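# Fold the held letter in half, edge to edge

## Task

Fold the sheet of paper held in the right gripper in half so that its two short edges meet, and leave it lying flat with nothing loose resting on or leaning against it. Crease it only at that halfway line: a sharp crease anywhere else fails the job, a softer stray crease counts against it, and no other sharp bend may remain.

## Robot and tools

Robot: two six-joint arms, left_arm and right_arm, each ending in a two-finger gripper. The right gripper starts out holding the letter. Joints run waist, shoulder, elbow, forearm roll, wrist pitch, wrist roll; the elbow is straight at 0.000 and ranges -2.792 to 2.792 rad, the others -6.283 to 6.283 rad.

Frame: one scene frame for all positions, velocities and targets. Its origin is at table-top height, halfway between the two nominal bases; +z points up, +x points out over the table, and left_arm sits on the +y side (these names do not match image sides). Calibrated bases: left_arm at (-0.016, +0.575, 0) m, right_arm at (+0.032, -0.618, 0) m. Each gripper's fingers point along its own +z and separate along its own x; a block juts about 10 cm toward the gripper's -y. The reported end_effector_position is the point between the pads; fingertips extend 17.5 mm past it. Reported poses can be off by a few centimetres.

The 18-number row (used by execute_actions and move): one flat list covering both arms. Numbers 1-9 are left_arm: dx, dy, dz, rx, ry, rz, then gripper position, force_limit, speed. Numbers 10-18 are the same nine for right_arm. All lie in [-1, 1]. The six pose numbers are an offset, not a pose: they are measured along the scene axes from that arm's Hand target as it stood when the action or move began, and the arm rotates about that Hand target's position. Scale: 1.0 equals 0.6 m for dx/dy/dz and 180 degrees for rx/ry/rz, which together form one rotation vector. Sending six zeros re-requests the current Hand target. Because each new action counts from the new Hand target, repeating an offset keeps moving the arm further.

Gripper numbers are absolute settings, not offsets: position +1 is fully open (50 mm), about -0.65 brings the pads together, and -1 closes until something blocks them (the way to grip). force_limit runs from about 20 N per pad at -1 through 102 N at 0 to 185 N at +1. speed runs from 20 mm/s at -1 through 85 at 0 to 150 at +1. Both start at +1. To leave a gripper unchanged, resend its previous three numbers; a 0 is a real command. New force or speed only takes effect after a position change of at least 0.01.

execute_actions(actions, cameras): actions is a list of actions; each action is a list of 1 to 15 rows, one per 1/30 s step, and a short action repeats its last row to fill 15 steps. Every row in an action counts from that action's start pose. An empty list returns state and all camera images. cameras picks images by name: cam_high, cam_left_wrist, cam_right_wrist, or ["all"].

move(target, speed, blend, stop_force, zero, blocking, cameras): target is one 18-number row or a list of up to 15 rows, every row offset from the same starting Hand targets. Paths are straight, finish together, take at least 0.5 s and are cut off at 10 s. speed is path top speed in m/s (0.002 to 2, default 0.25), one value or one per target. blend in metres rounds corners in a list (0 = stop at each). stop_force, 10 to 80 N, ends an arm's path when it senses that much push against its travel; use it slowly and with a small value for touching down, do not trust it while the gripper rotates, and leave it out when backing off a contact. zero (default true) resets the force baseline before the move. blocking=false returns early while the move continues (not allowed with stop_force). Moves do not avoid obstacles, and a path passing near an arm's own base can flip its shoulder; route around it.

wait(seconds 0 to 10) lets time pass. stop brakes a running move. zoom_image(camera, region [x0, y0, x1, y1] in pixels, at most 504 by 504) enlarges part of the latest image; all cameras are 896x504. clear_fault(arm) clears a torque or force fault already reported. finished_scene(scene) ends the current scene, numbered by the scene argument; do it only once the fold holds without the robot.

Results: per arm, end_effector_position (m), quat_wxyz, velocities, Hand target (the commanded pose after clipping, from which the next offsets count), joint positions and torques, external joint torques, flange force along the gripper's own axes (includes held weight and error), position_measured (opening about (250 - value) x 0.202 mm), and object_status: 0 moving, 1 blocked while opening, 2 blocked while closing (a real grip), 3 reached the requested opening or pads met. "within noise" means the arm is at rest. A move adds a move: line giving its ending, such as done, off_target, moving, held or fault, and any limits (paced = pose clipped, held = steps withheld). Each step the controller limits the commanded pose to 70 mm and 16 degrees from the measured one, so long offsets take several actions; a gripper resting short of its target may need the gap sent again.

Avoid: letting the letter or anything fall off the table, releasing things while they move, fast or hard contact with the table or fixed objects, pressing an arm past a firm contact (the arms are stiff), any contact between the two arms or closing a gripper on the other arm's fingers. A net outside force of 144 N or joint contact torque at its limit (waist and shoulder 323, elbow 152, wrist joints 42.7 N m) halts that arm until clear_fault. Long stretched-out holds or pushing at unreachable poses overheat motors and brake the arm for 30 to 60 s or more.

Each tool is called after ">>>" in YAML: its name, and indented under it one key for each argument.

## Session

>>> execute_actions:
  actions: []

Scene clock: 0.00 s.
left_arm: end_effector_position=(+0.6341, +0.5888, +0.3532) position_measured=3 object_status=3 end_effector_quat_wxyz=(+0.000, +0.700, +0.715, +0.000) | right_arm: end_effector_position=(+0.5169, -0.1583, +0.2832) position_measured=250 object_status=3 end_effector_quat_wxyz=(+0.224, -0.539, +0.725, +0.366)
Joint positions: left_arm=[-0.053 0.167 1.62 0 1.354 -0.053] | right_arm=[0.39 0.137 2 1.06 1.022 -3.078]
Joint velocities: within noise
Joint torques (N m): no reading
External joint torques (N m): no reading
Flange force (N): no reading
Hand target: left_arm +0.6341, +0.5888, +0.3532; +0.000, +0.700, +0.715, +0.000 | right_arm +0.5169, -0.1583, +0.2832; +0.224, -0.539, +0.725, +0.366
Tool commands: left_gripper/position=+1.0 left_gripper/force_limit=+1.0 left_gripper/speed=+1.0 right_gripper/position=-0.654902 right_gripper/force_limit=+1.0 right_gripper/speed=+1.0

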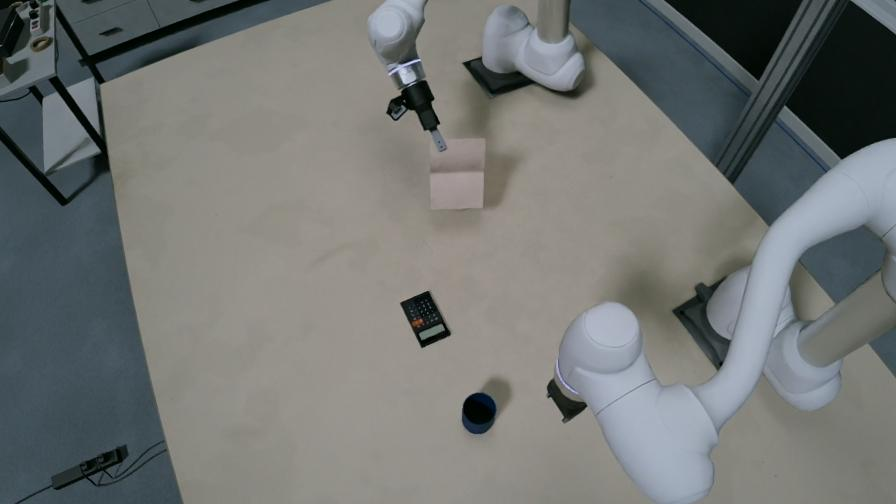

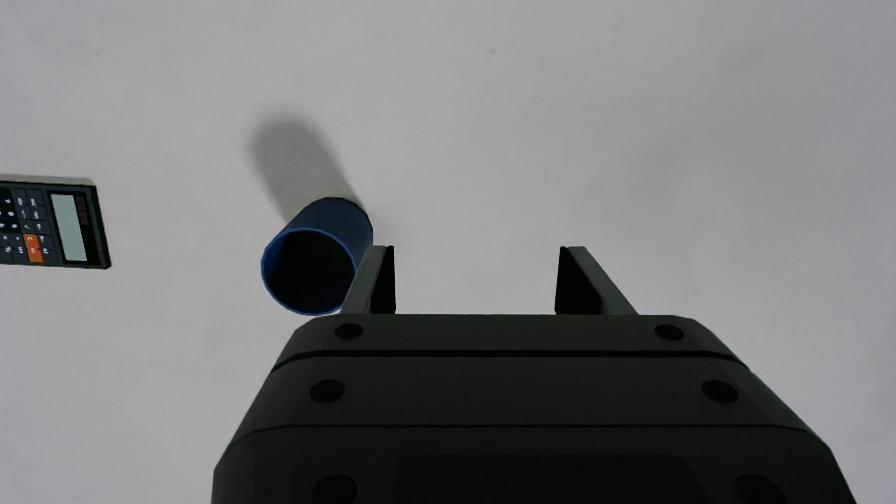

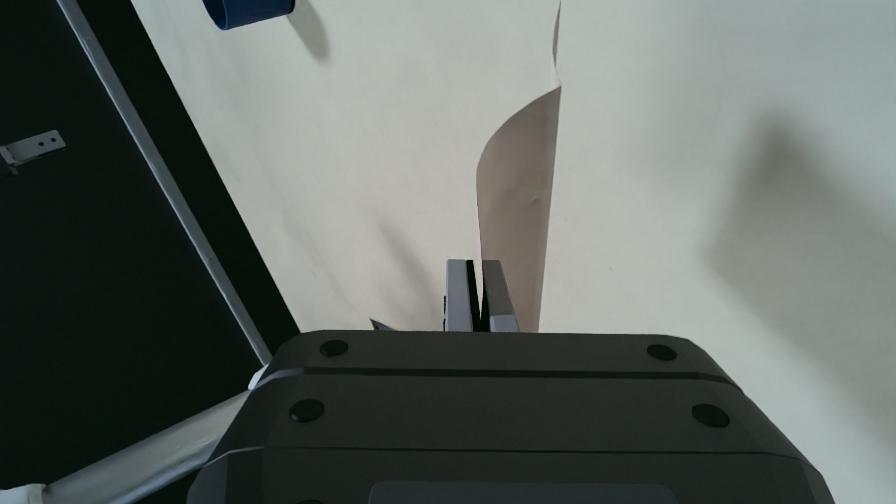

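>>> zoom_image:
  camera: "cam_high"
  region: [360, 60, 560, 260]

>>> zoom_image:
  camera: "cam_right_wrist"
  region: [350, 0, 700, 350]

>>> zoom_image:
  camera: "cam_high"
  region: [350, 250, 600, 450]

Scaled by 2.520 from the camera's 896x504 image, which has a finer 1280x720 frame.

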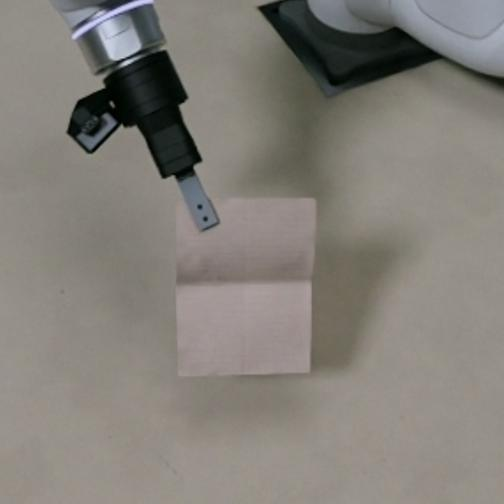

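Scaled by 1.440 from the camera's 896x504 image, which has a finer 1280x720 frame.

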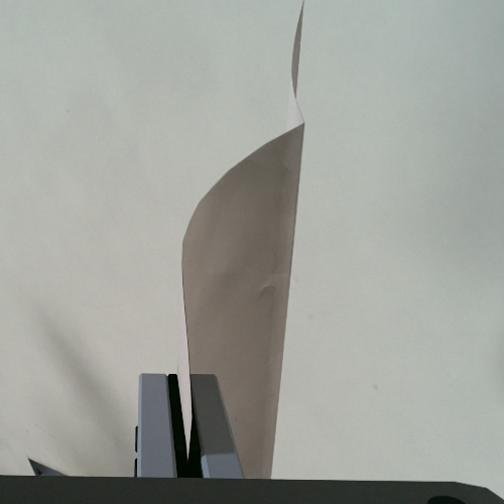

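Scaled by 2.016 from the camera's 896x504 image, which has a finer 1280x720 frame.

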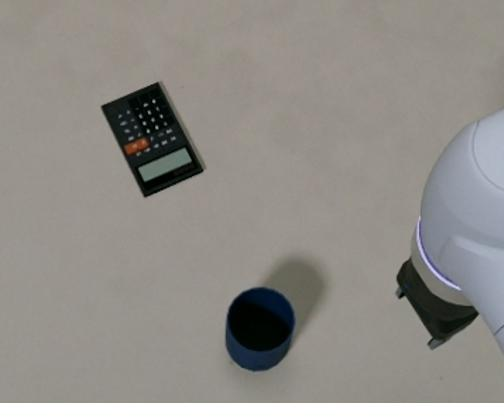

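>>> zoom_image:
  camera: "cam_high"
  region: [415, 115, 535, 235]

>>> zoom_image:
  camera: "cam_right_wrist"
  region: [430, 0, 630, 170]

>>> zoom_image:
  camera: "cam_right_wrist"
  region: [430, 170, 630, 340]

Scaled by 4.200 from the camera's 896x504 image, which has a finer 1280x720 frame.

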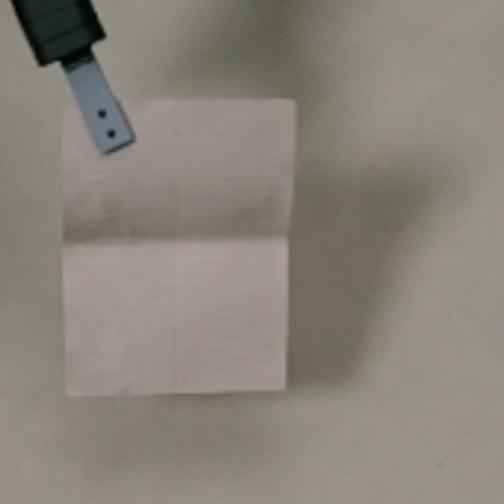

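Scaled by 2.520 from the camera's 896x504 image, which has a finer 1280x720 frame.

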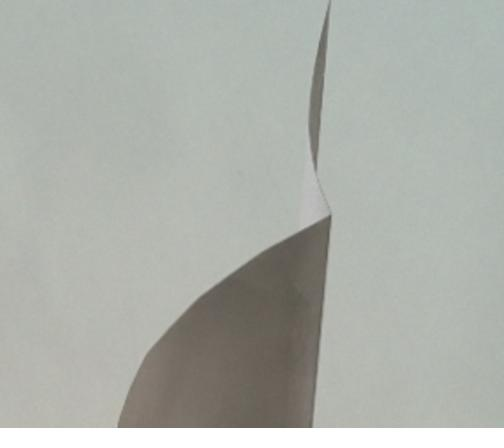

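Scaled by 2.520 from the camera's 896x504 image, which has a finer 1280x720 frame.

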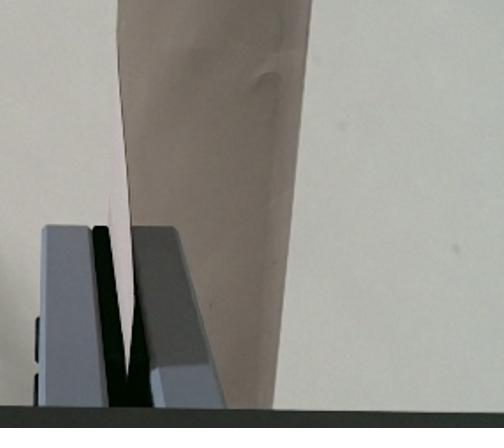

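>>> move:
  target: [-0.057, -0.398, 0.078, -0.25, 0, 0, 1.0, 1.0, 1.0, 0, 0, 0, 0, 0, 0, -0.654902, 1.0, 1.0]
  cameras: ["all"]

Scene clock: 144.83 s.
left_arm: end_effector_position=(+0.5998, +0.3500, +0.4001) position_measured=3 object_status=3 end_effector_quat_wxyz=(+0.268, +0.646, +0.660, -0.273) | right_arm: end_effector_position=(+0.5169, -0.1583, +0.2832) position_measured=250 object_status=3 end_effector_quat_wxyz=(+0.224, -0.539, +0.725, +0.366)
Joint positions: left_arm=[-0.109 0.129 1.735 -0.819 1.303 0.13] | right_arm=[0.39 0.137 2 1.06 1.022 -3.078]
Joint torques (N m): left_arm=[-1.68 -53.5 -42.61 0.96 0.29 0.15] | right_arm=[1.49 -51.81 -41 3.81 0.45 0.06]
External joint torques (N m): left_arm=[1.64 -0.63 1.76 -0.18 0.08 -0.21] | right_arm=[-1.53 -3.04 0.84 -0.07 0.25 -0.12]
Flange force (N): left_arm=[3.2 -3.8 -0.6] | right_arm=[3.2 3.8 -5.3]
Hand target: left_arm +0.5999, +0.3500, +0.4000; +0.268, +0.646, +0.660, -0.273 | right_arm +0.5169, -0.1583, +0.2832; +0.224, -0.539, +0.725, +0.366
Off the commanded pose: left_arm 0.000 m, 0 deg | right_arm 0.000 m, 0 deg.
move: done

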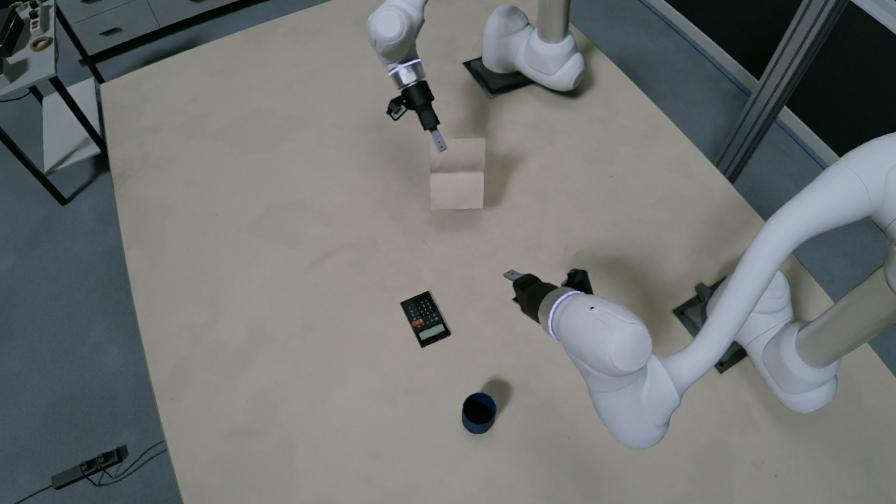

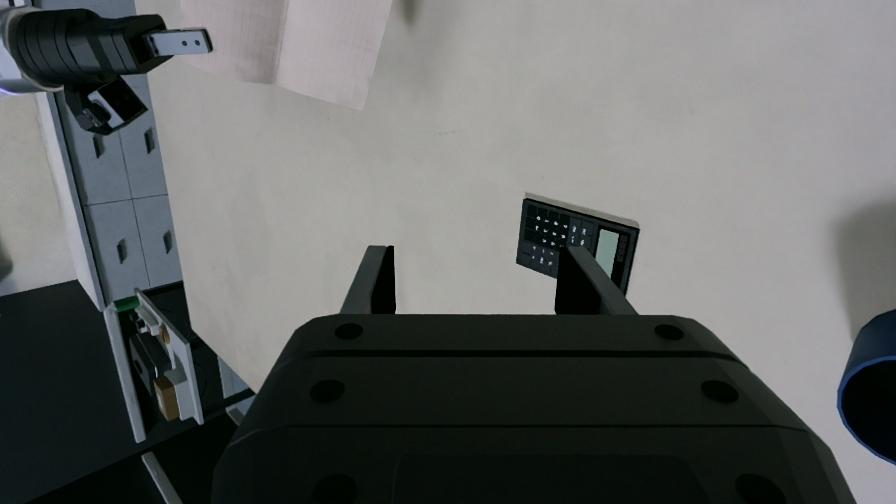

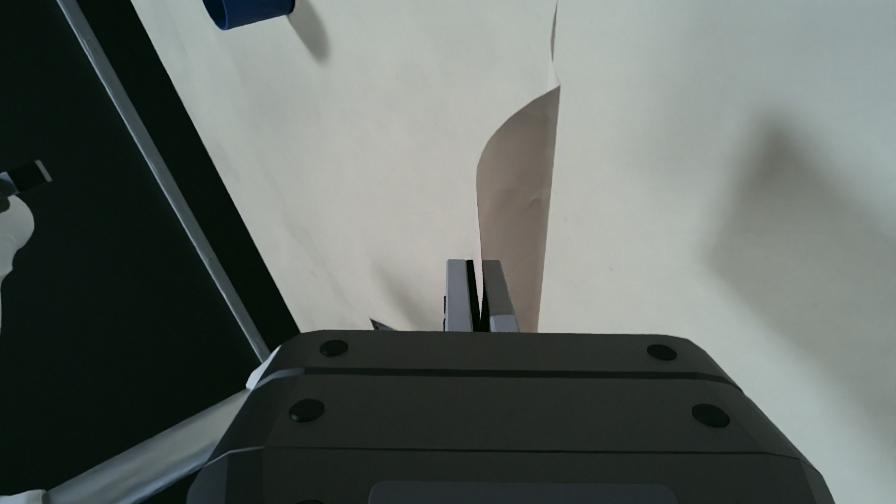

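>>> zoom_image:
  camera: "cam_high"
  region: [470, 230, 630, 330]

>>> zoom_image:
  camera: "cam_left_wrist"
  region: [0, 0, 504, 200]

Scaled by 3.150 from the camera's 896x504 image, which has a finer 1280x720 frame.

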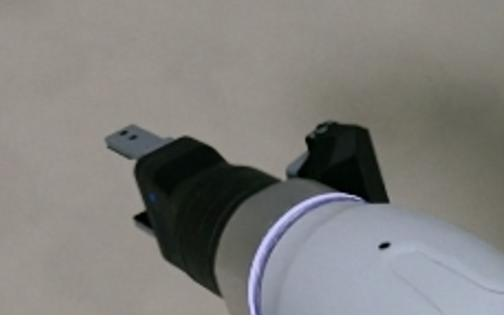

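Scaled by 1.000.

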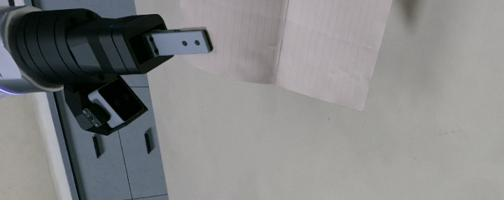

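>>> move:
  target: [-0.3, -0.3, 0.0, 0, 0, 0, 1.0, 1.0, 1.0, 0, 0, 0, 0, 0, 0, -0.654902, 1.0, 1.0]
  cameras: ["all"]

Scene clock: 456.53 s.
left_arm: end_effector_position=(+0.4199, +0.1700, +0.3999) position_measured=3 object_status=3 end_effector_quat_wxyz=(+0.268, +0.646, +0.660, -0.273) | right_arm: end_effector_position=(+0.5169, -0.1583, +0.2832) position_measured=250 object_status=3 end_effector_quat_wxyz=(+0.224, -0.539, +0.725, +0.366)
Joint positions: left_arm=[-0.523 -0.091 1.961 -0.822 1.008 -0.16] | right_arm=[0.39 0.137 2 1.06 1.022 -3.078]
Joint torques (N m): left_arm=[-1.84 -30.89 -43.47 1.16 -0.29 0.2] | right_arm=[1.54 -51.52 -41.06 3.85 0.46 0.08]
External joint torques (N m): left_arm=[1.7 -0.92 1.81 -0.18 0.04 -0.25] | right_arm=[-1.66 -3.73 0.78 -0.1 0.24 -0.13]
Flange force (N): left_arm=[4.6 -2.2 -2.0] | right_arm=[3.4 4.7 -6.2]
Hand target: left_arm +0.4199, +0.1700, +0.4000; +0.268, +0.646, +0.660, -0.273 | right_arm +0.5169, -0.1583, +0.2832; +0.224, -0.539, +0.725, +0.366
Off the commanded pose: left_arm 0.000 m, 0 deg | right_arm 0.000 m, 0 deg.
move: done

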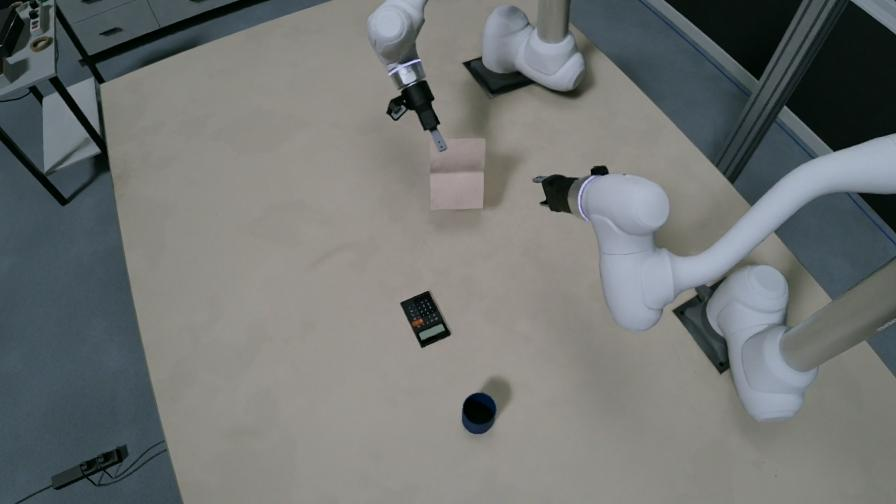

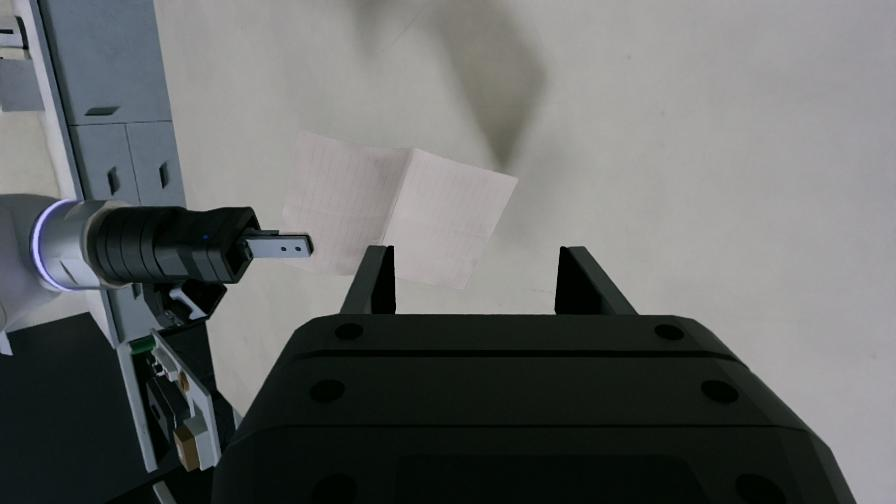

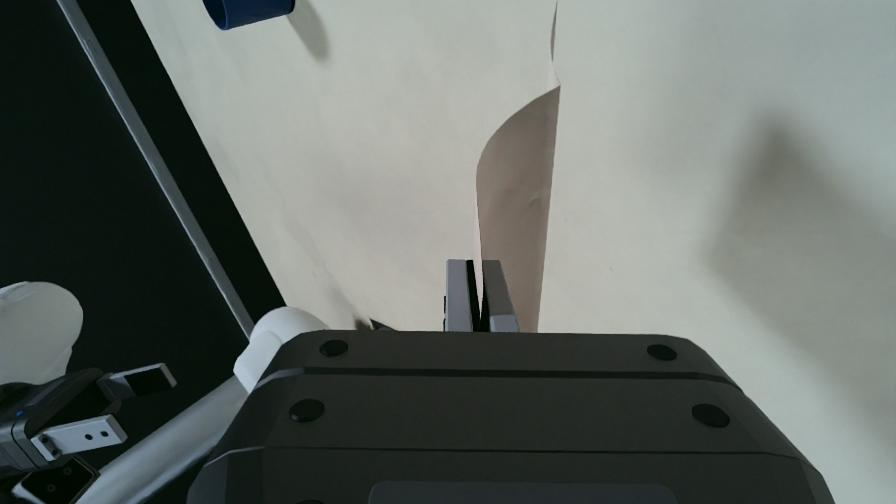

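>>> zoom_image:
  camera: "cam_left_wrist"
  region: [230, 100, 560, 310]

Scaled by 1.527 from the camera's 896x504 image, which has a finer 1280x720 frame.

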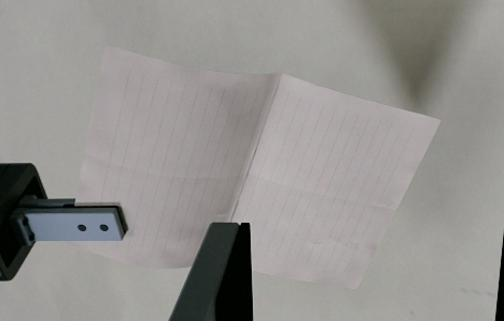

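>>> move:
  target: [0, 0, 0, 0, 0, 0, 1.0, 1.0, 1.0, 0, 0, -0.2, 0, 0, 0, -0.654902, 1.0, 1.0]
  speed: [0.12]
  cameras: ["all"]

Scene clock: 1186.23 s.
left_arm: end_effector_position=(+0.4199, +0.1700, +0.4000) position_measured=3 object_status=3 end_effector_quat_wxyz=(+0.268, +0.646, +0.660, -0.273) | right_arm: end_effector_position=(+0.5169, -0.1582, +0.1633) position_measured=250 object_status=3 end_effector_quat_wxyz=(+0.224, -0.539, +0.725, +0.366)
Joint positions: left_arm=[-0.523 -0.091 1.96 -0.822 1.008 -0.16] | right_arm=[0.39 0.275 2.099 1.207 0.921 -3.338]
Joint torques (N m): left_arm=[-1.8 -30.73 -43.43 1.16 -0.29 0.12] | right_arm=[1.75 -59.77 -35.43 2.71 1.02 0.09]
External joint torques (N m): left_arm=[1.82 -1.38 1.71 -0.17 0.04 -0.18] | right_arm=[-1.82 -4.05 0.94 -0.04 0.24 -0.14]
Flange force (N): left_arm=[4.8 -2.6 -2.6] | right_arm=[2.1 5.2 -7.6]
Hand target: left_arm +0.4199, +0.1700, +0.4000; +0.268, +0.646, +0.660, -0.273 | right_arm +0.5169, -0.1583, +0.1632; +0.224, -0.539, +0.725, +0.366
Off the commanded pose: left_arm 0.000 m, 0 deg | right_arm 0.000 m, 0 deg.
move: done

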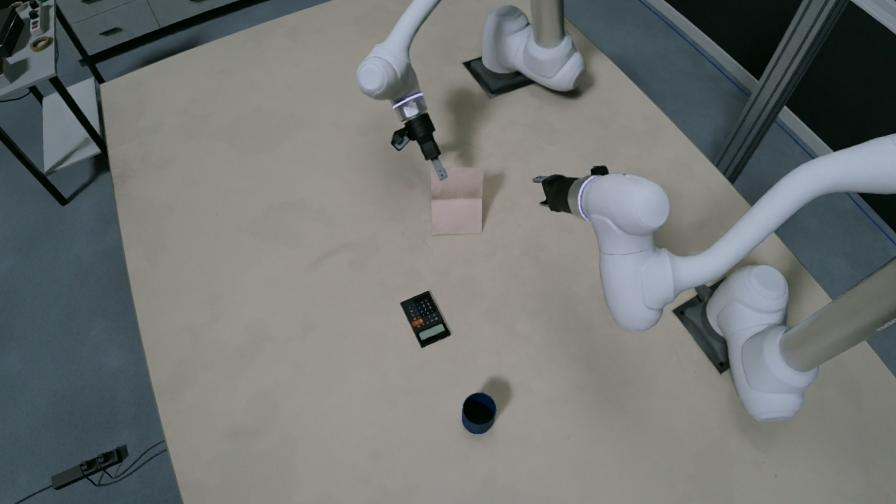

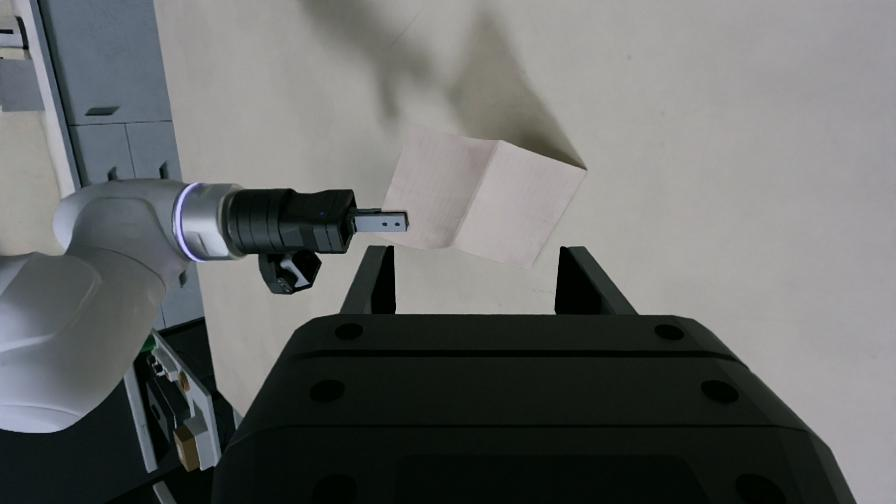

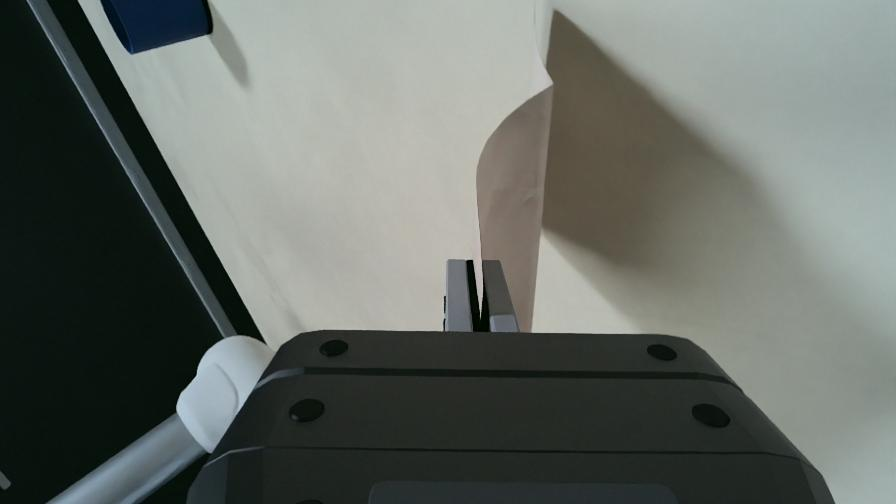

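>>> zoom_image:
  camera: "cam_left_wrist"
  region: [350, 100, 610, 280]

>>> zoom_image:
  camera: "cam_right_wrist"
  region: [440, 0, 640, 120]

>>> zoom_image:
  camera: "cam_high"
  region: [400, 140, 520, 250]

Scaled by 1.938 from the camera's 896x504 image, which has a finer 1280x720 frame.

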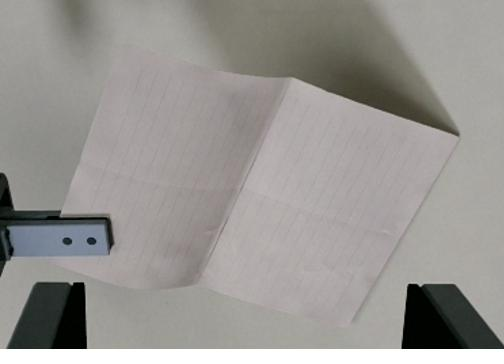

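Scaled by 2.520 from the camera's 896x504 image, which has a finer 1280x720 frame.

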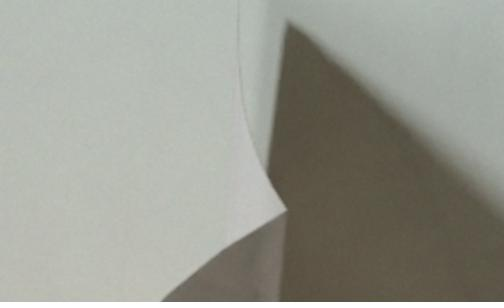

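Scaled by 4.200 from the camera's 896x504 image, which has a finer 1280x720 frame.

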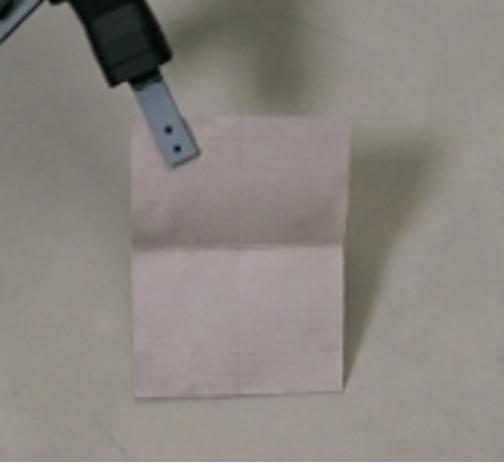

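>>> move:
  target: [0, 0, 0, 0, 0, 0, 1.0, 1.0, 1.0, -0.02, -0.0458, -0.15, 0, 0, 0, -0.654902, 1.0, 1.0]
  speed: [0.08]
  cameras: ["all"]

Scene clock: 1229.37 s.
left_arm: end_effector_position=(+0.4199, +0.1700, +0.4000) position_measured=3 object_status=3 end_effector_quat_wxyz=(+0.268, +0.646, +0.660, -0.273) | right_arm: end_effector_position=(+0.5049, -0.1857, +0.0733) position_measured=250 object_status=3 end_effector_quat_wxyz=(+0.224, -0.539, +0.725, +0.366)
Joint positions: left_arm=[-0.523 -0.091 1.96 -0.822 1.008 -0.16] | right_arm=[0.35 0.384 2.187 1.331 0.886 -3.587]
Joint torques (N m): left_arm=[-1.75 -30.64 -43.39 1.16 -0.29 0.17] | right_arm=[1.49 -64.19 -29.06 1.85 1.49 0.09]
External joint torques (N m): left_arm=[1.72 -1.31 1.72 -0.18 0.03 -0.23] | right_arm=[-1.54 -3.97 0.94 -0.04 0.23 -0.14]
Flange force (N): left_arm=[4.6 -2.6 -2.4] | right_arm=[0.4 5.3 -7.7]
Hand target: left_arm +0.4199, +0.1700, +0.4000; +0.268, +0.646, +0.660, -0.273 | right_arm +0.5049, -0.1857, +0.0732; +0.224, -0.539, +0.725, +0.366
Off the commanded pose: left_arm 0.000 m, 0 deg | right_arm 0.000 m, 0 deg.
move: done

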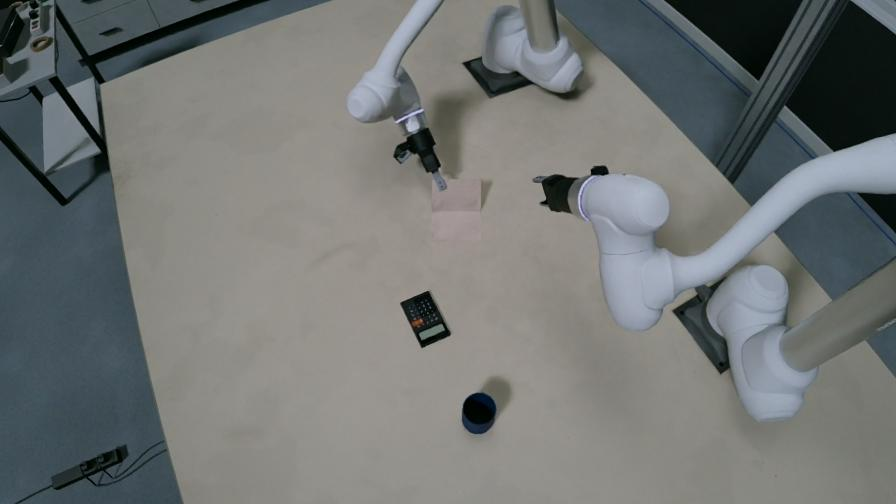

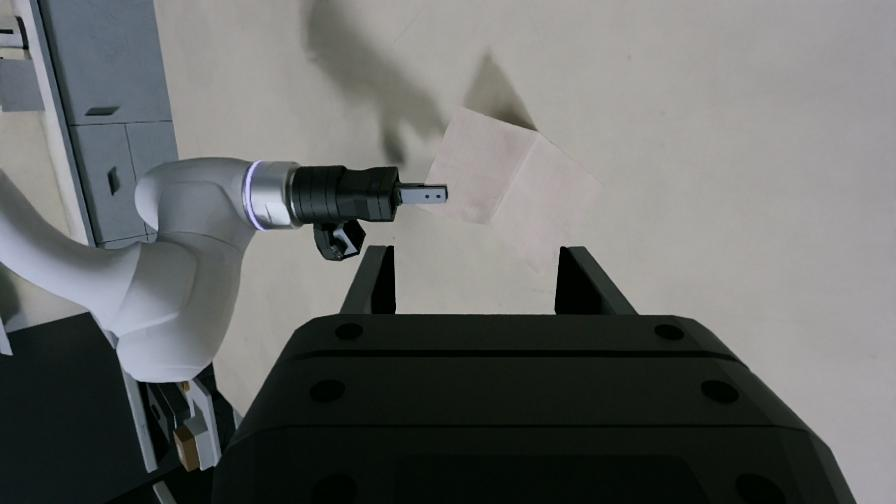

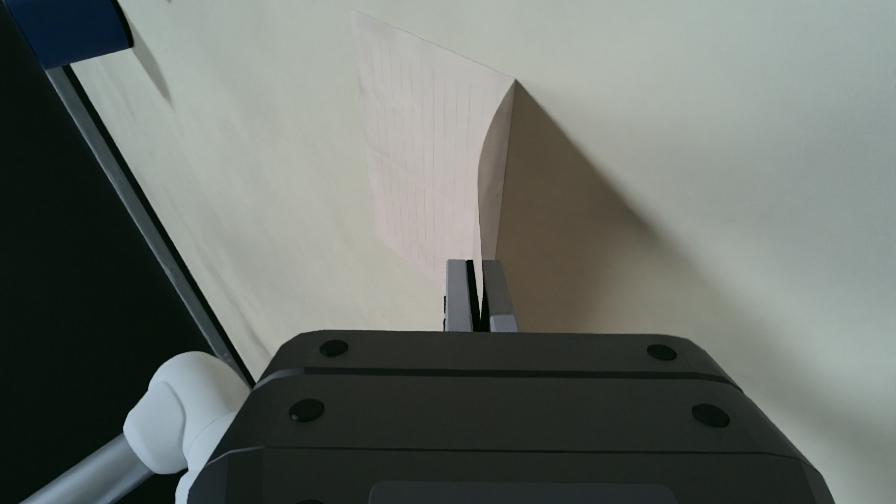

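>>> zoom_image:
  camera: "cam_right_wrist"
  region: [320, 0, 620, 270]

>>> zoom_image:
  camera: "cam_left_wrist"
  region: [400, 90, 620, 280]

>>> zoom_image:
  camera: "cam_high"
  region: [400, 150, 520, 260]

Scaled by 1.680 from the camera's 896x504 image, which has a finer 1280x720 frame.

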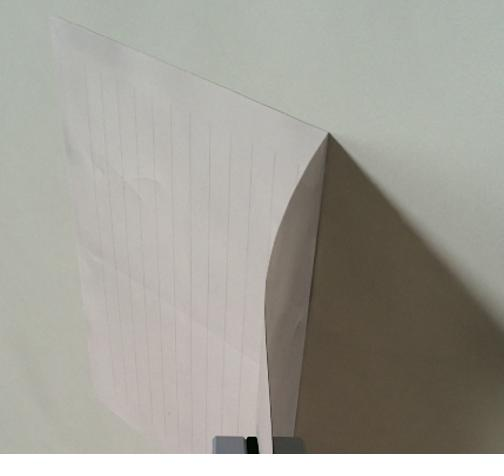

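Scaled by 2.291 from the camera's 896x504 image, which has a finer 1280x720 frame.

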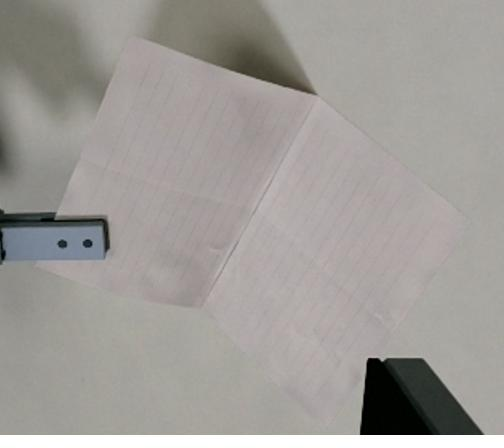

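Scaled by 4.200 from the camera's 896x504 image, which has a finer 1280x720 frame.

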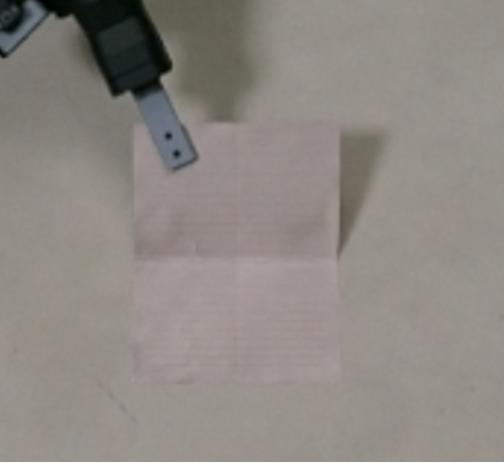

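>>> move:
  target:
    - [0, 0, 0, 0, 0, 0, 1.0, 1.0, 1.0, 0.01545, 0.03077, 0.01773, -0.07425, 0.03792, 0, -0.654902, 1.0, 1.0]
    - [0, 0, 0, 0, 0, 0, 1.0, 1.0, 1.0, 0.0325, 0.06471, 0.02637, -0.1485, 0.07583, 0, -0.654902, 1.0, 1.0]
    - [0, 0, 0, 0, 0, 0, 1.0, 1.0, 1.0, 0.04997, 0.0995, 0.02487, -0.22275, 0.11375, 0, -0.654902, 1.0, 1.0]
  speed: [0.12]
  blend: [0.008]
  cameras: ["all"]

speed must be one number or one for each of the 3 targets, got a list of 1; nothing of the call was run

>>> move:
  target:
    - [0, 0, 0, 0, 0, 0, 1.0, 1.0, 1.0, 0.01545, 0.03077, 0.01773, -0.07425, 0.03792, 0, -0.654902, 1.0, 1.0]
    - [0, 0, 0, 0, 0, 0, 1.0, 1.0, 1.0, 0.0325, 0.06471, 0.02637, -0.1485, 0.07583, 0, -0.654902, 1.0, 1.0]
    - [0, 0, 0, 0, 0, 0, 1.0, 1.0, 1.0, 0.04997, 0.0995, 0.02487, -0.22275, 0.11375, 0, -0.654902, 1.0, 1.0]
  speed: 0.12
  blend: 0.008
  cameras: ["all"]

Scene clock: 1337.57 s.
left_arm: end_effector_position=(+0.4199, +0.1700, +0.4000) position_measured=3 object_status=3 end_effector_quat_wxyz=(+0.268, +0.646, +0.660, -0.273) | right_arm: end_effector_position=(+0.5349, -0.1261, +0.0882) position_measured=250 object_status=3 end_effector_quat_wxyz=(-0.103, -0.511, +0.833, +0.185)
Joint positions: left_arm=[-0.523 -0.091 1.96 -0.822 1.008 -0.16] | right_arm=[0.588 0.51 1.717 0.411 1.157 -2.312]
Joint torques (N m): left_arm=[-1.52 -30.95 -43.42 1.13 -0.29 0.15] | right_arm=[1.78 -82.53 -36.63 4.16 0.54 0.12]
External joint torques (N m): left_arm=[1.58 -1.02 1.75 -0.14 0.04 -0.21] | right_arm=[-1.82 -5.07 1.15 -0.12 0.23 -0.12]
Flange force (N): left_arm=[4.4 -2.4 -2.0] | right_arm=[9.2 3.6 -3.7]
Hand target: left_arm +0.4199, +0.1700, +0.4000; +0.268, +0.646, +0.660, -0.273 | right_arm +0.5349, -0.1260, +0.0882; -0.103, -0.511, +0.833, +0.185
Off the commanded pose: left_arm 0.000 m, 0 deg | right_arm 0.000 m, 0 deg.
move: done

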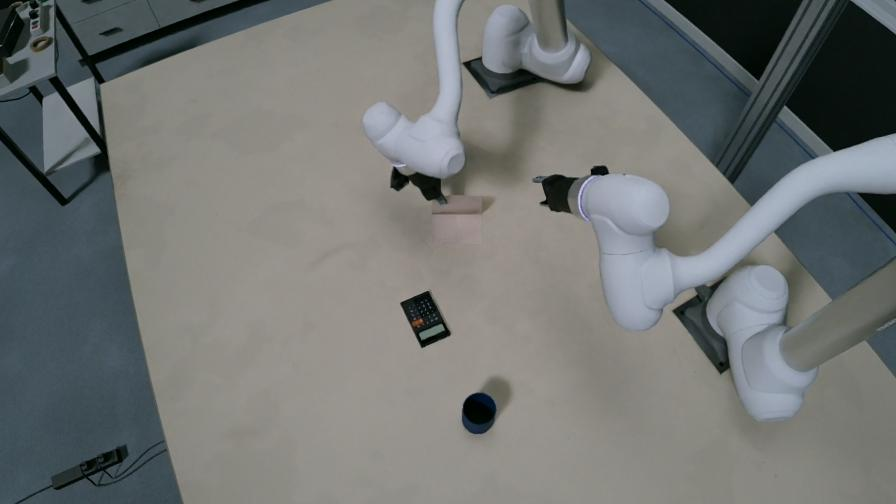

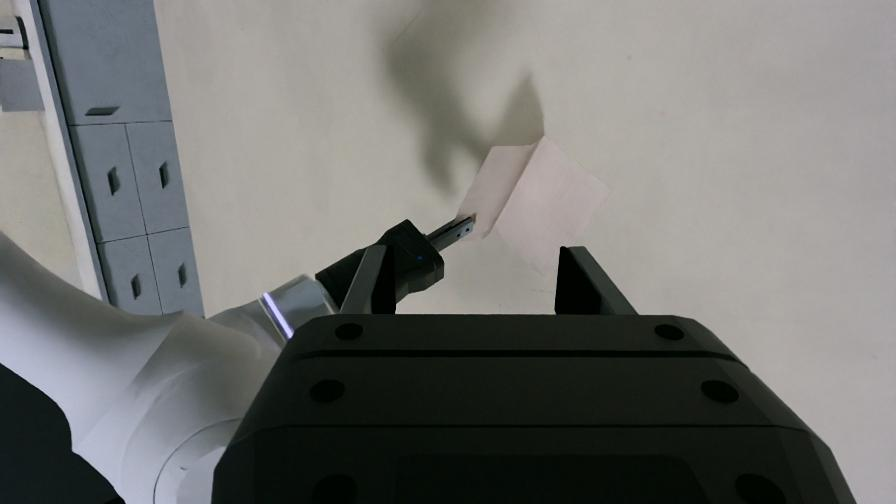

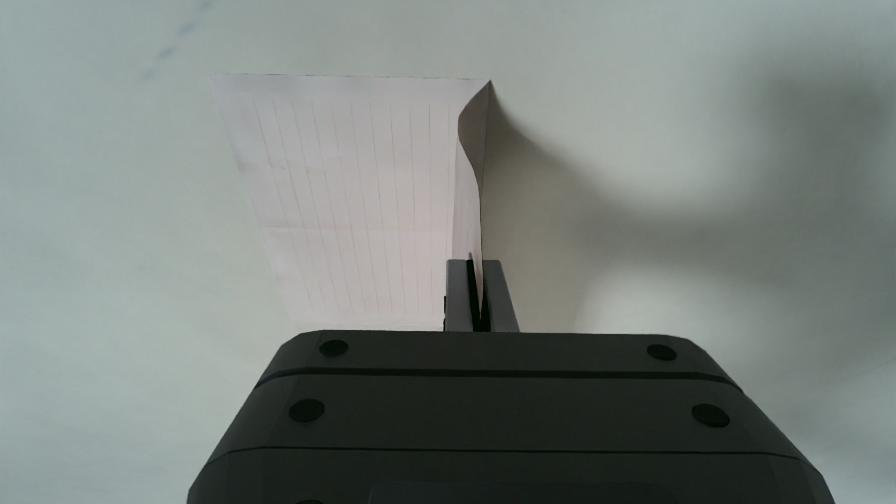

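>>> zoom_image:
  camera: "cam_right_wrist"
  region: [380, 50, 580, 270]

>>> zoom_image:
  camera: "cam_left_wrist"
  region: [420, 110, 630, 290]

Scaled by 2.291 from the camera's 896x504 image, which has a finer 1280x720 frame.

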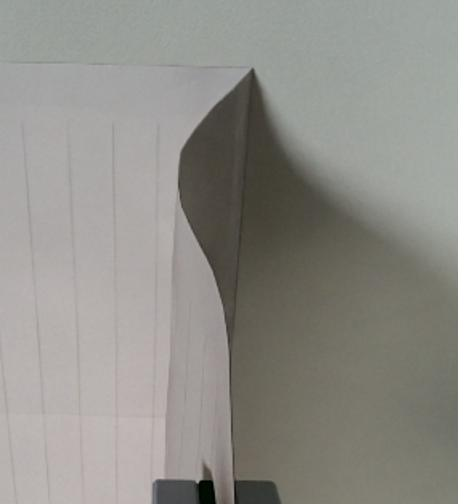

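Scaled by 2.400 from the camera's 896x504 image, which has a finer 1280x720 frame.

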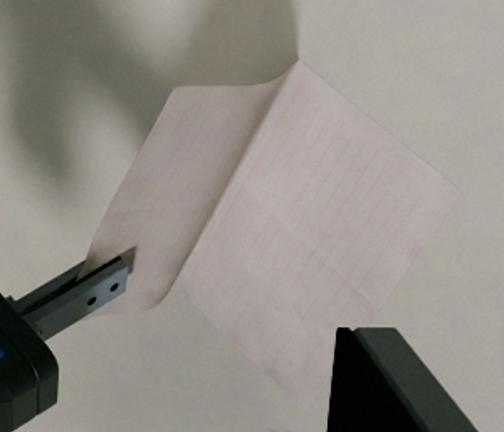

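>>> move:
  target:
    - [0, 0, 0, 0, 0, 0, 1.0, 1.0, 1.0, 0.01765, 0.03513, -0.00697, -0.12821, 0.06547, 0, -0.654902, 1.0, 1.0]
    - [0, 0, 0, 0, 0, 0, 1.0, 1.0, 1.0, 0.03293, 0.06557, -0.02842, -0.20245, 0.10339, 0, -0.654902, 1.0, 1.0]
  speed: 0.12
  blend: 0.008
  cameras: ["all"]

Scene clock: 1391.27 s.
left_arm: end_effector_position=(+0.4199, +0.1700, +0.4000) position_measured=3 object_status=3 end_effector_quat_wxyz=(+0.268, +0.646, +0.660, -0.273) | right_arm: end_effector_position=(+0.5547, -0.0867, +0.0711) position_measured=250 object_status=3 end_effector_quat_wxyz=(-0.388, -0.417, +0.822, -0.005)
Joint positions: left_arm=[-0.523 -0.091 1.96 -0.822 1.008 -0.16] | right_arm=[0.705 0.849 1.263 0.152 1.814 -1.845]
Joint torques (N m): left_arm=[-1.65 -30.92 -43.4 1.15 -0.29 0.16] | right_arm=[1.36 -109.95 -36.92 4.15 1.89 0.21]
External joint torques (N m): left_arm=[1.71 -1.68 1.6 -0.16 0.04 -0.21] | right_arm=[-1.58 -7.26 0.66 -0.07 0.27 -0.16]
Flange force (N): left_arm=[4.5 -3.0 -2.8] | right_arm=[13.3 1.2 3.6]
Hand target: left_arm +0.4199, +0.1700, +0.4000; +0.268, +0.646, +0.660, -0.273 | right_arm +0.5547, -0.0867, +0.0711; -0.388, -0.417, +0.822, -0.005
Off the commanded pose: left_arm 0.000 m, 0 deg | right_arm 0.000 m, 0 deg.
move: done

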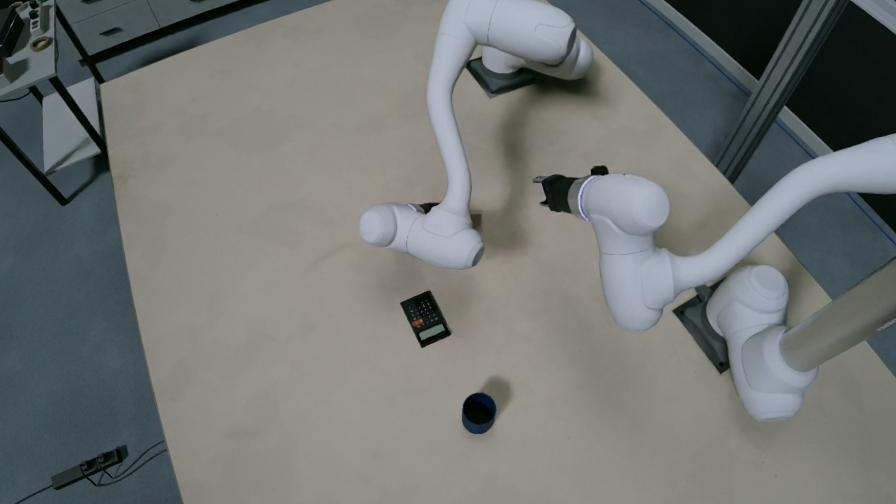

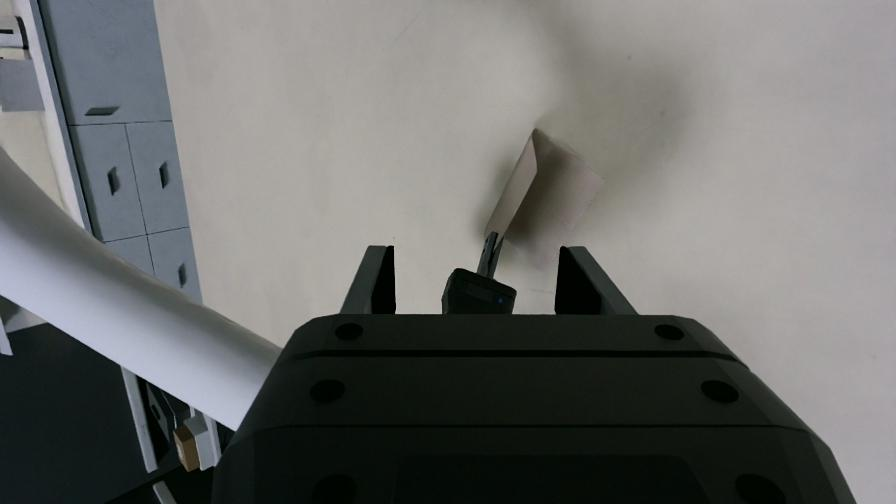

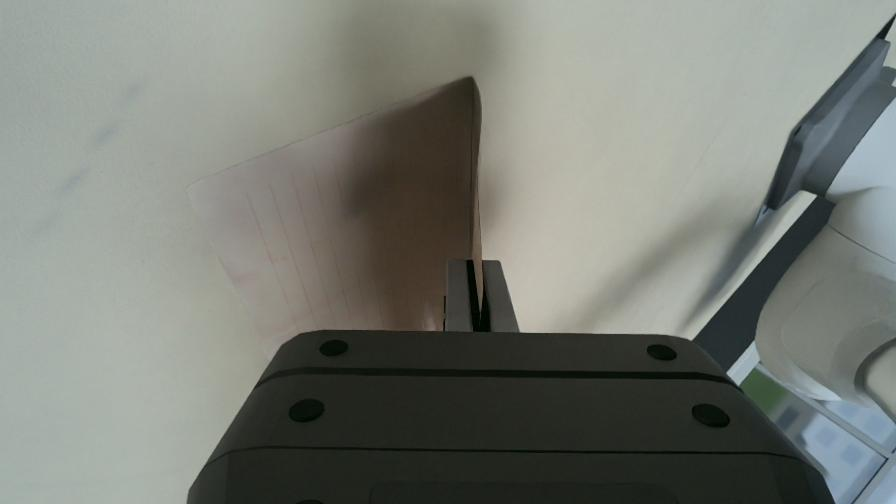

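>>> zoom_image:
  camera: "cam_right_wrist"
  region: [170, 50, 510, 340]

>>> zoom_image:
  camera: "cam_left_wrist"
  region: [440, 100, 640, 280]

Scaled by 1.482 from the camera's 896x504 image, which has a finer 1280x720 frame.

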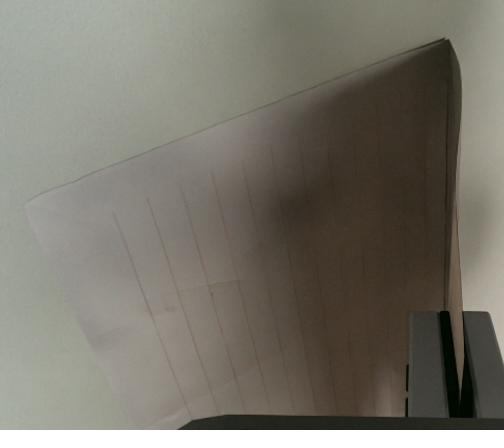

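Scaled by 2.520 from the camera's 896x504 image, which has a finer 1280x720 frame.

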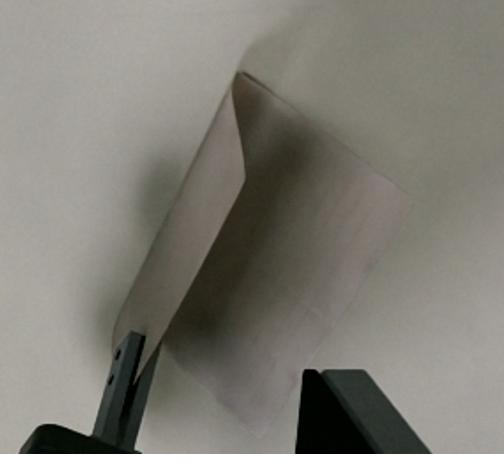

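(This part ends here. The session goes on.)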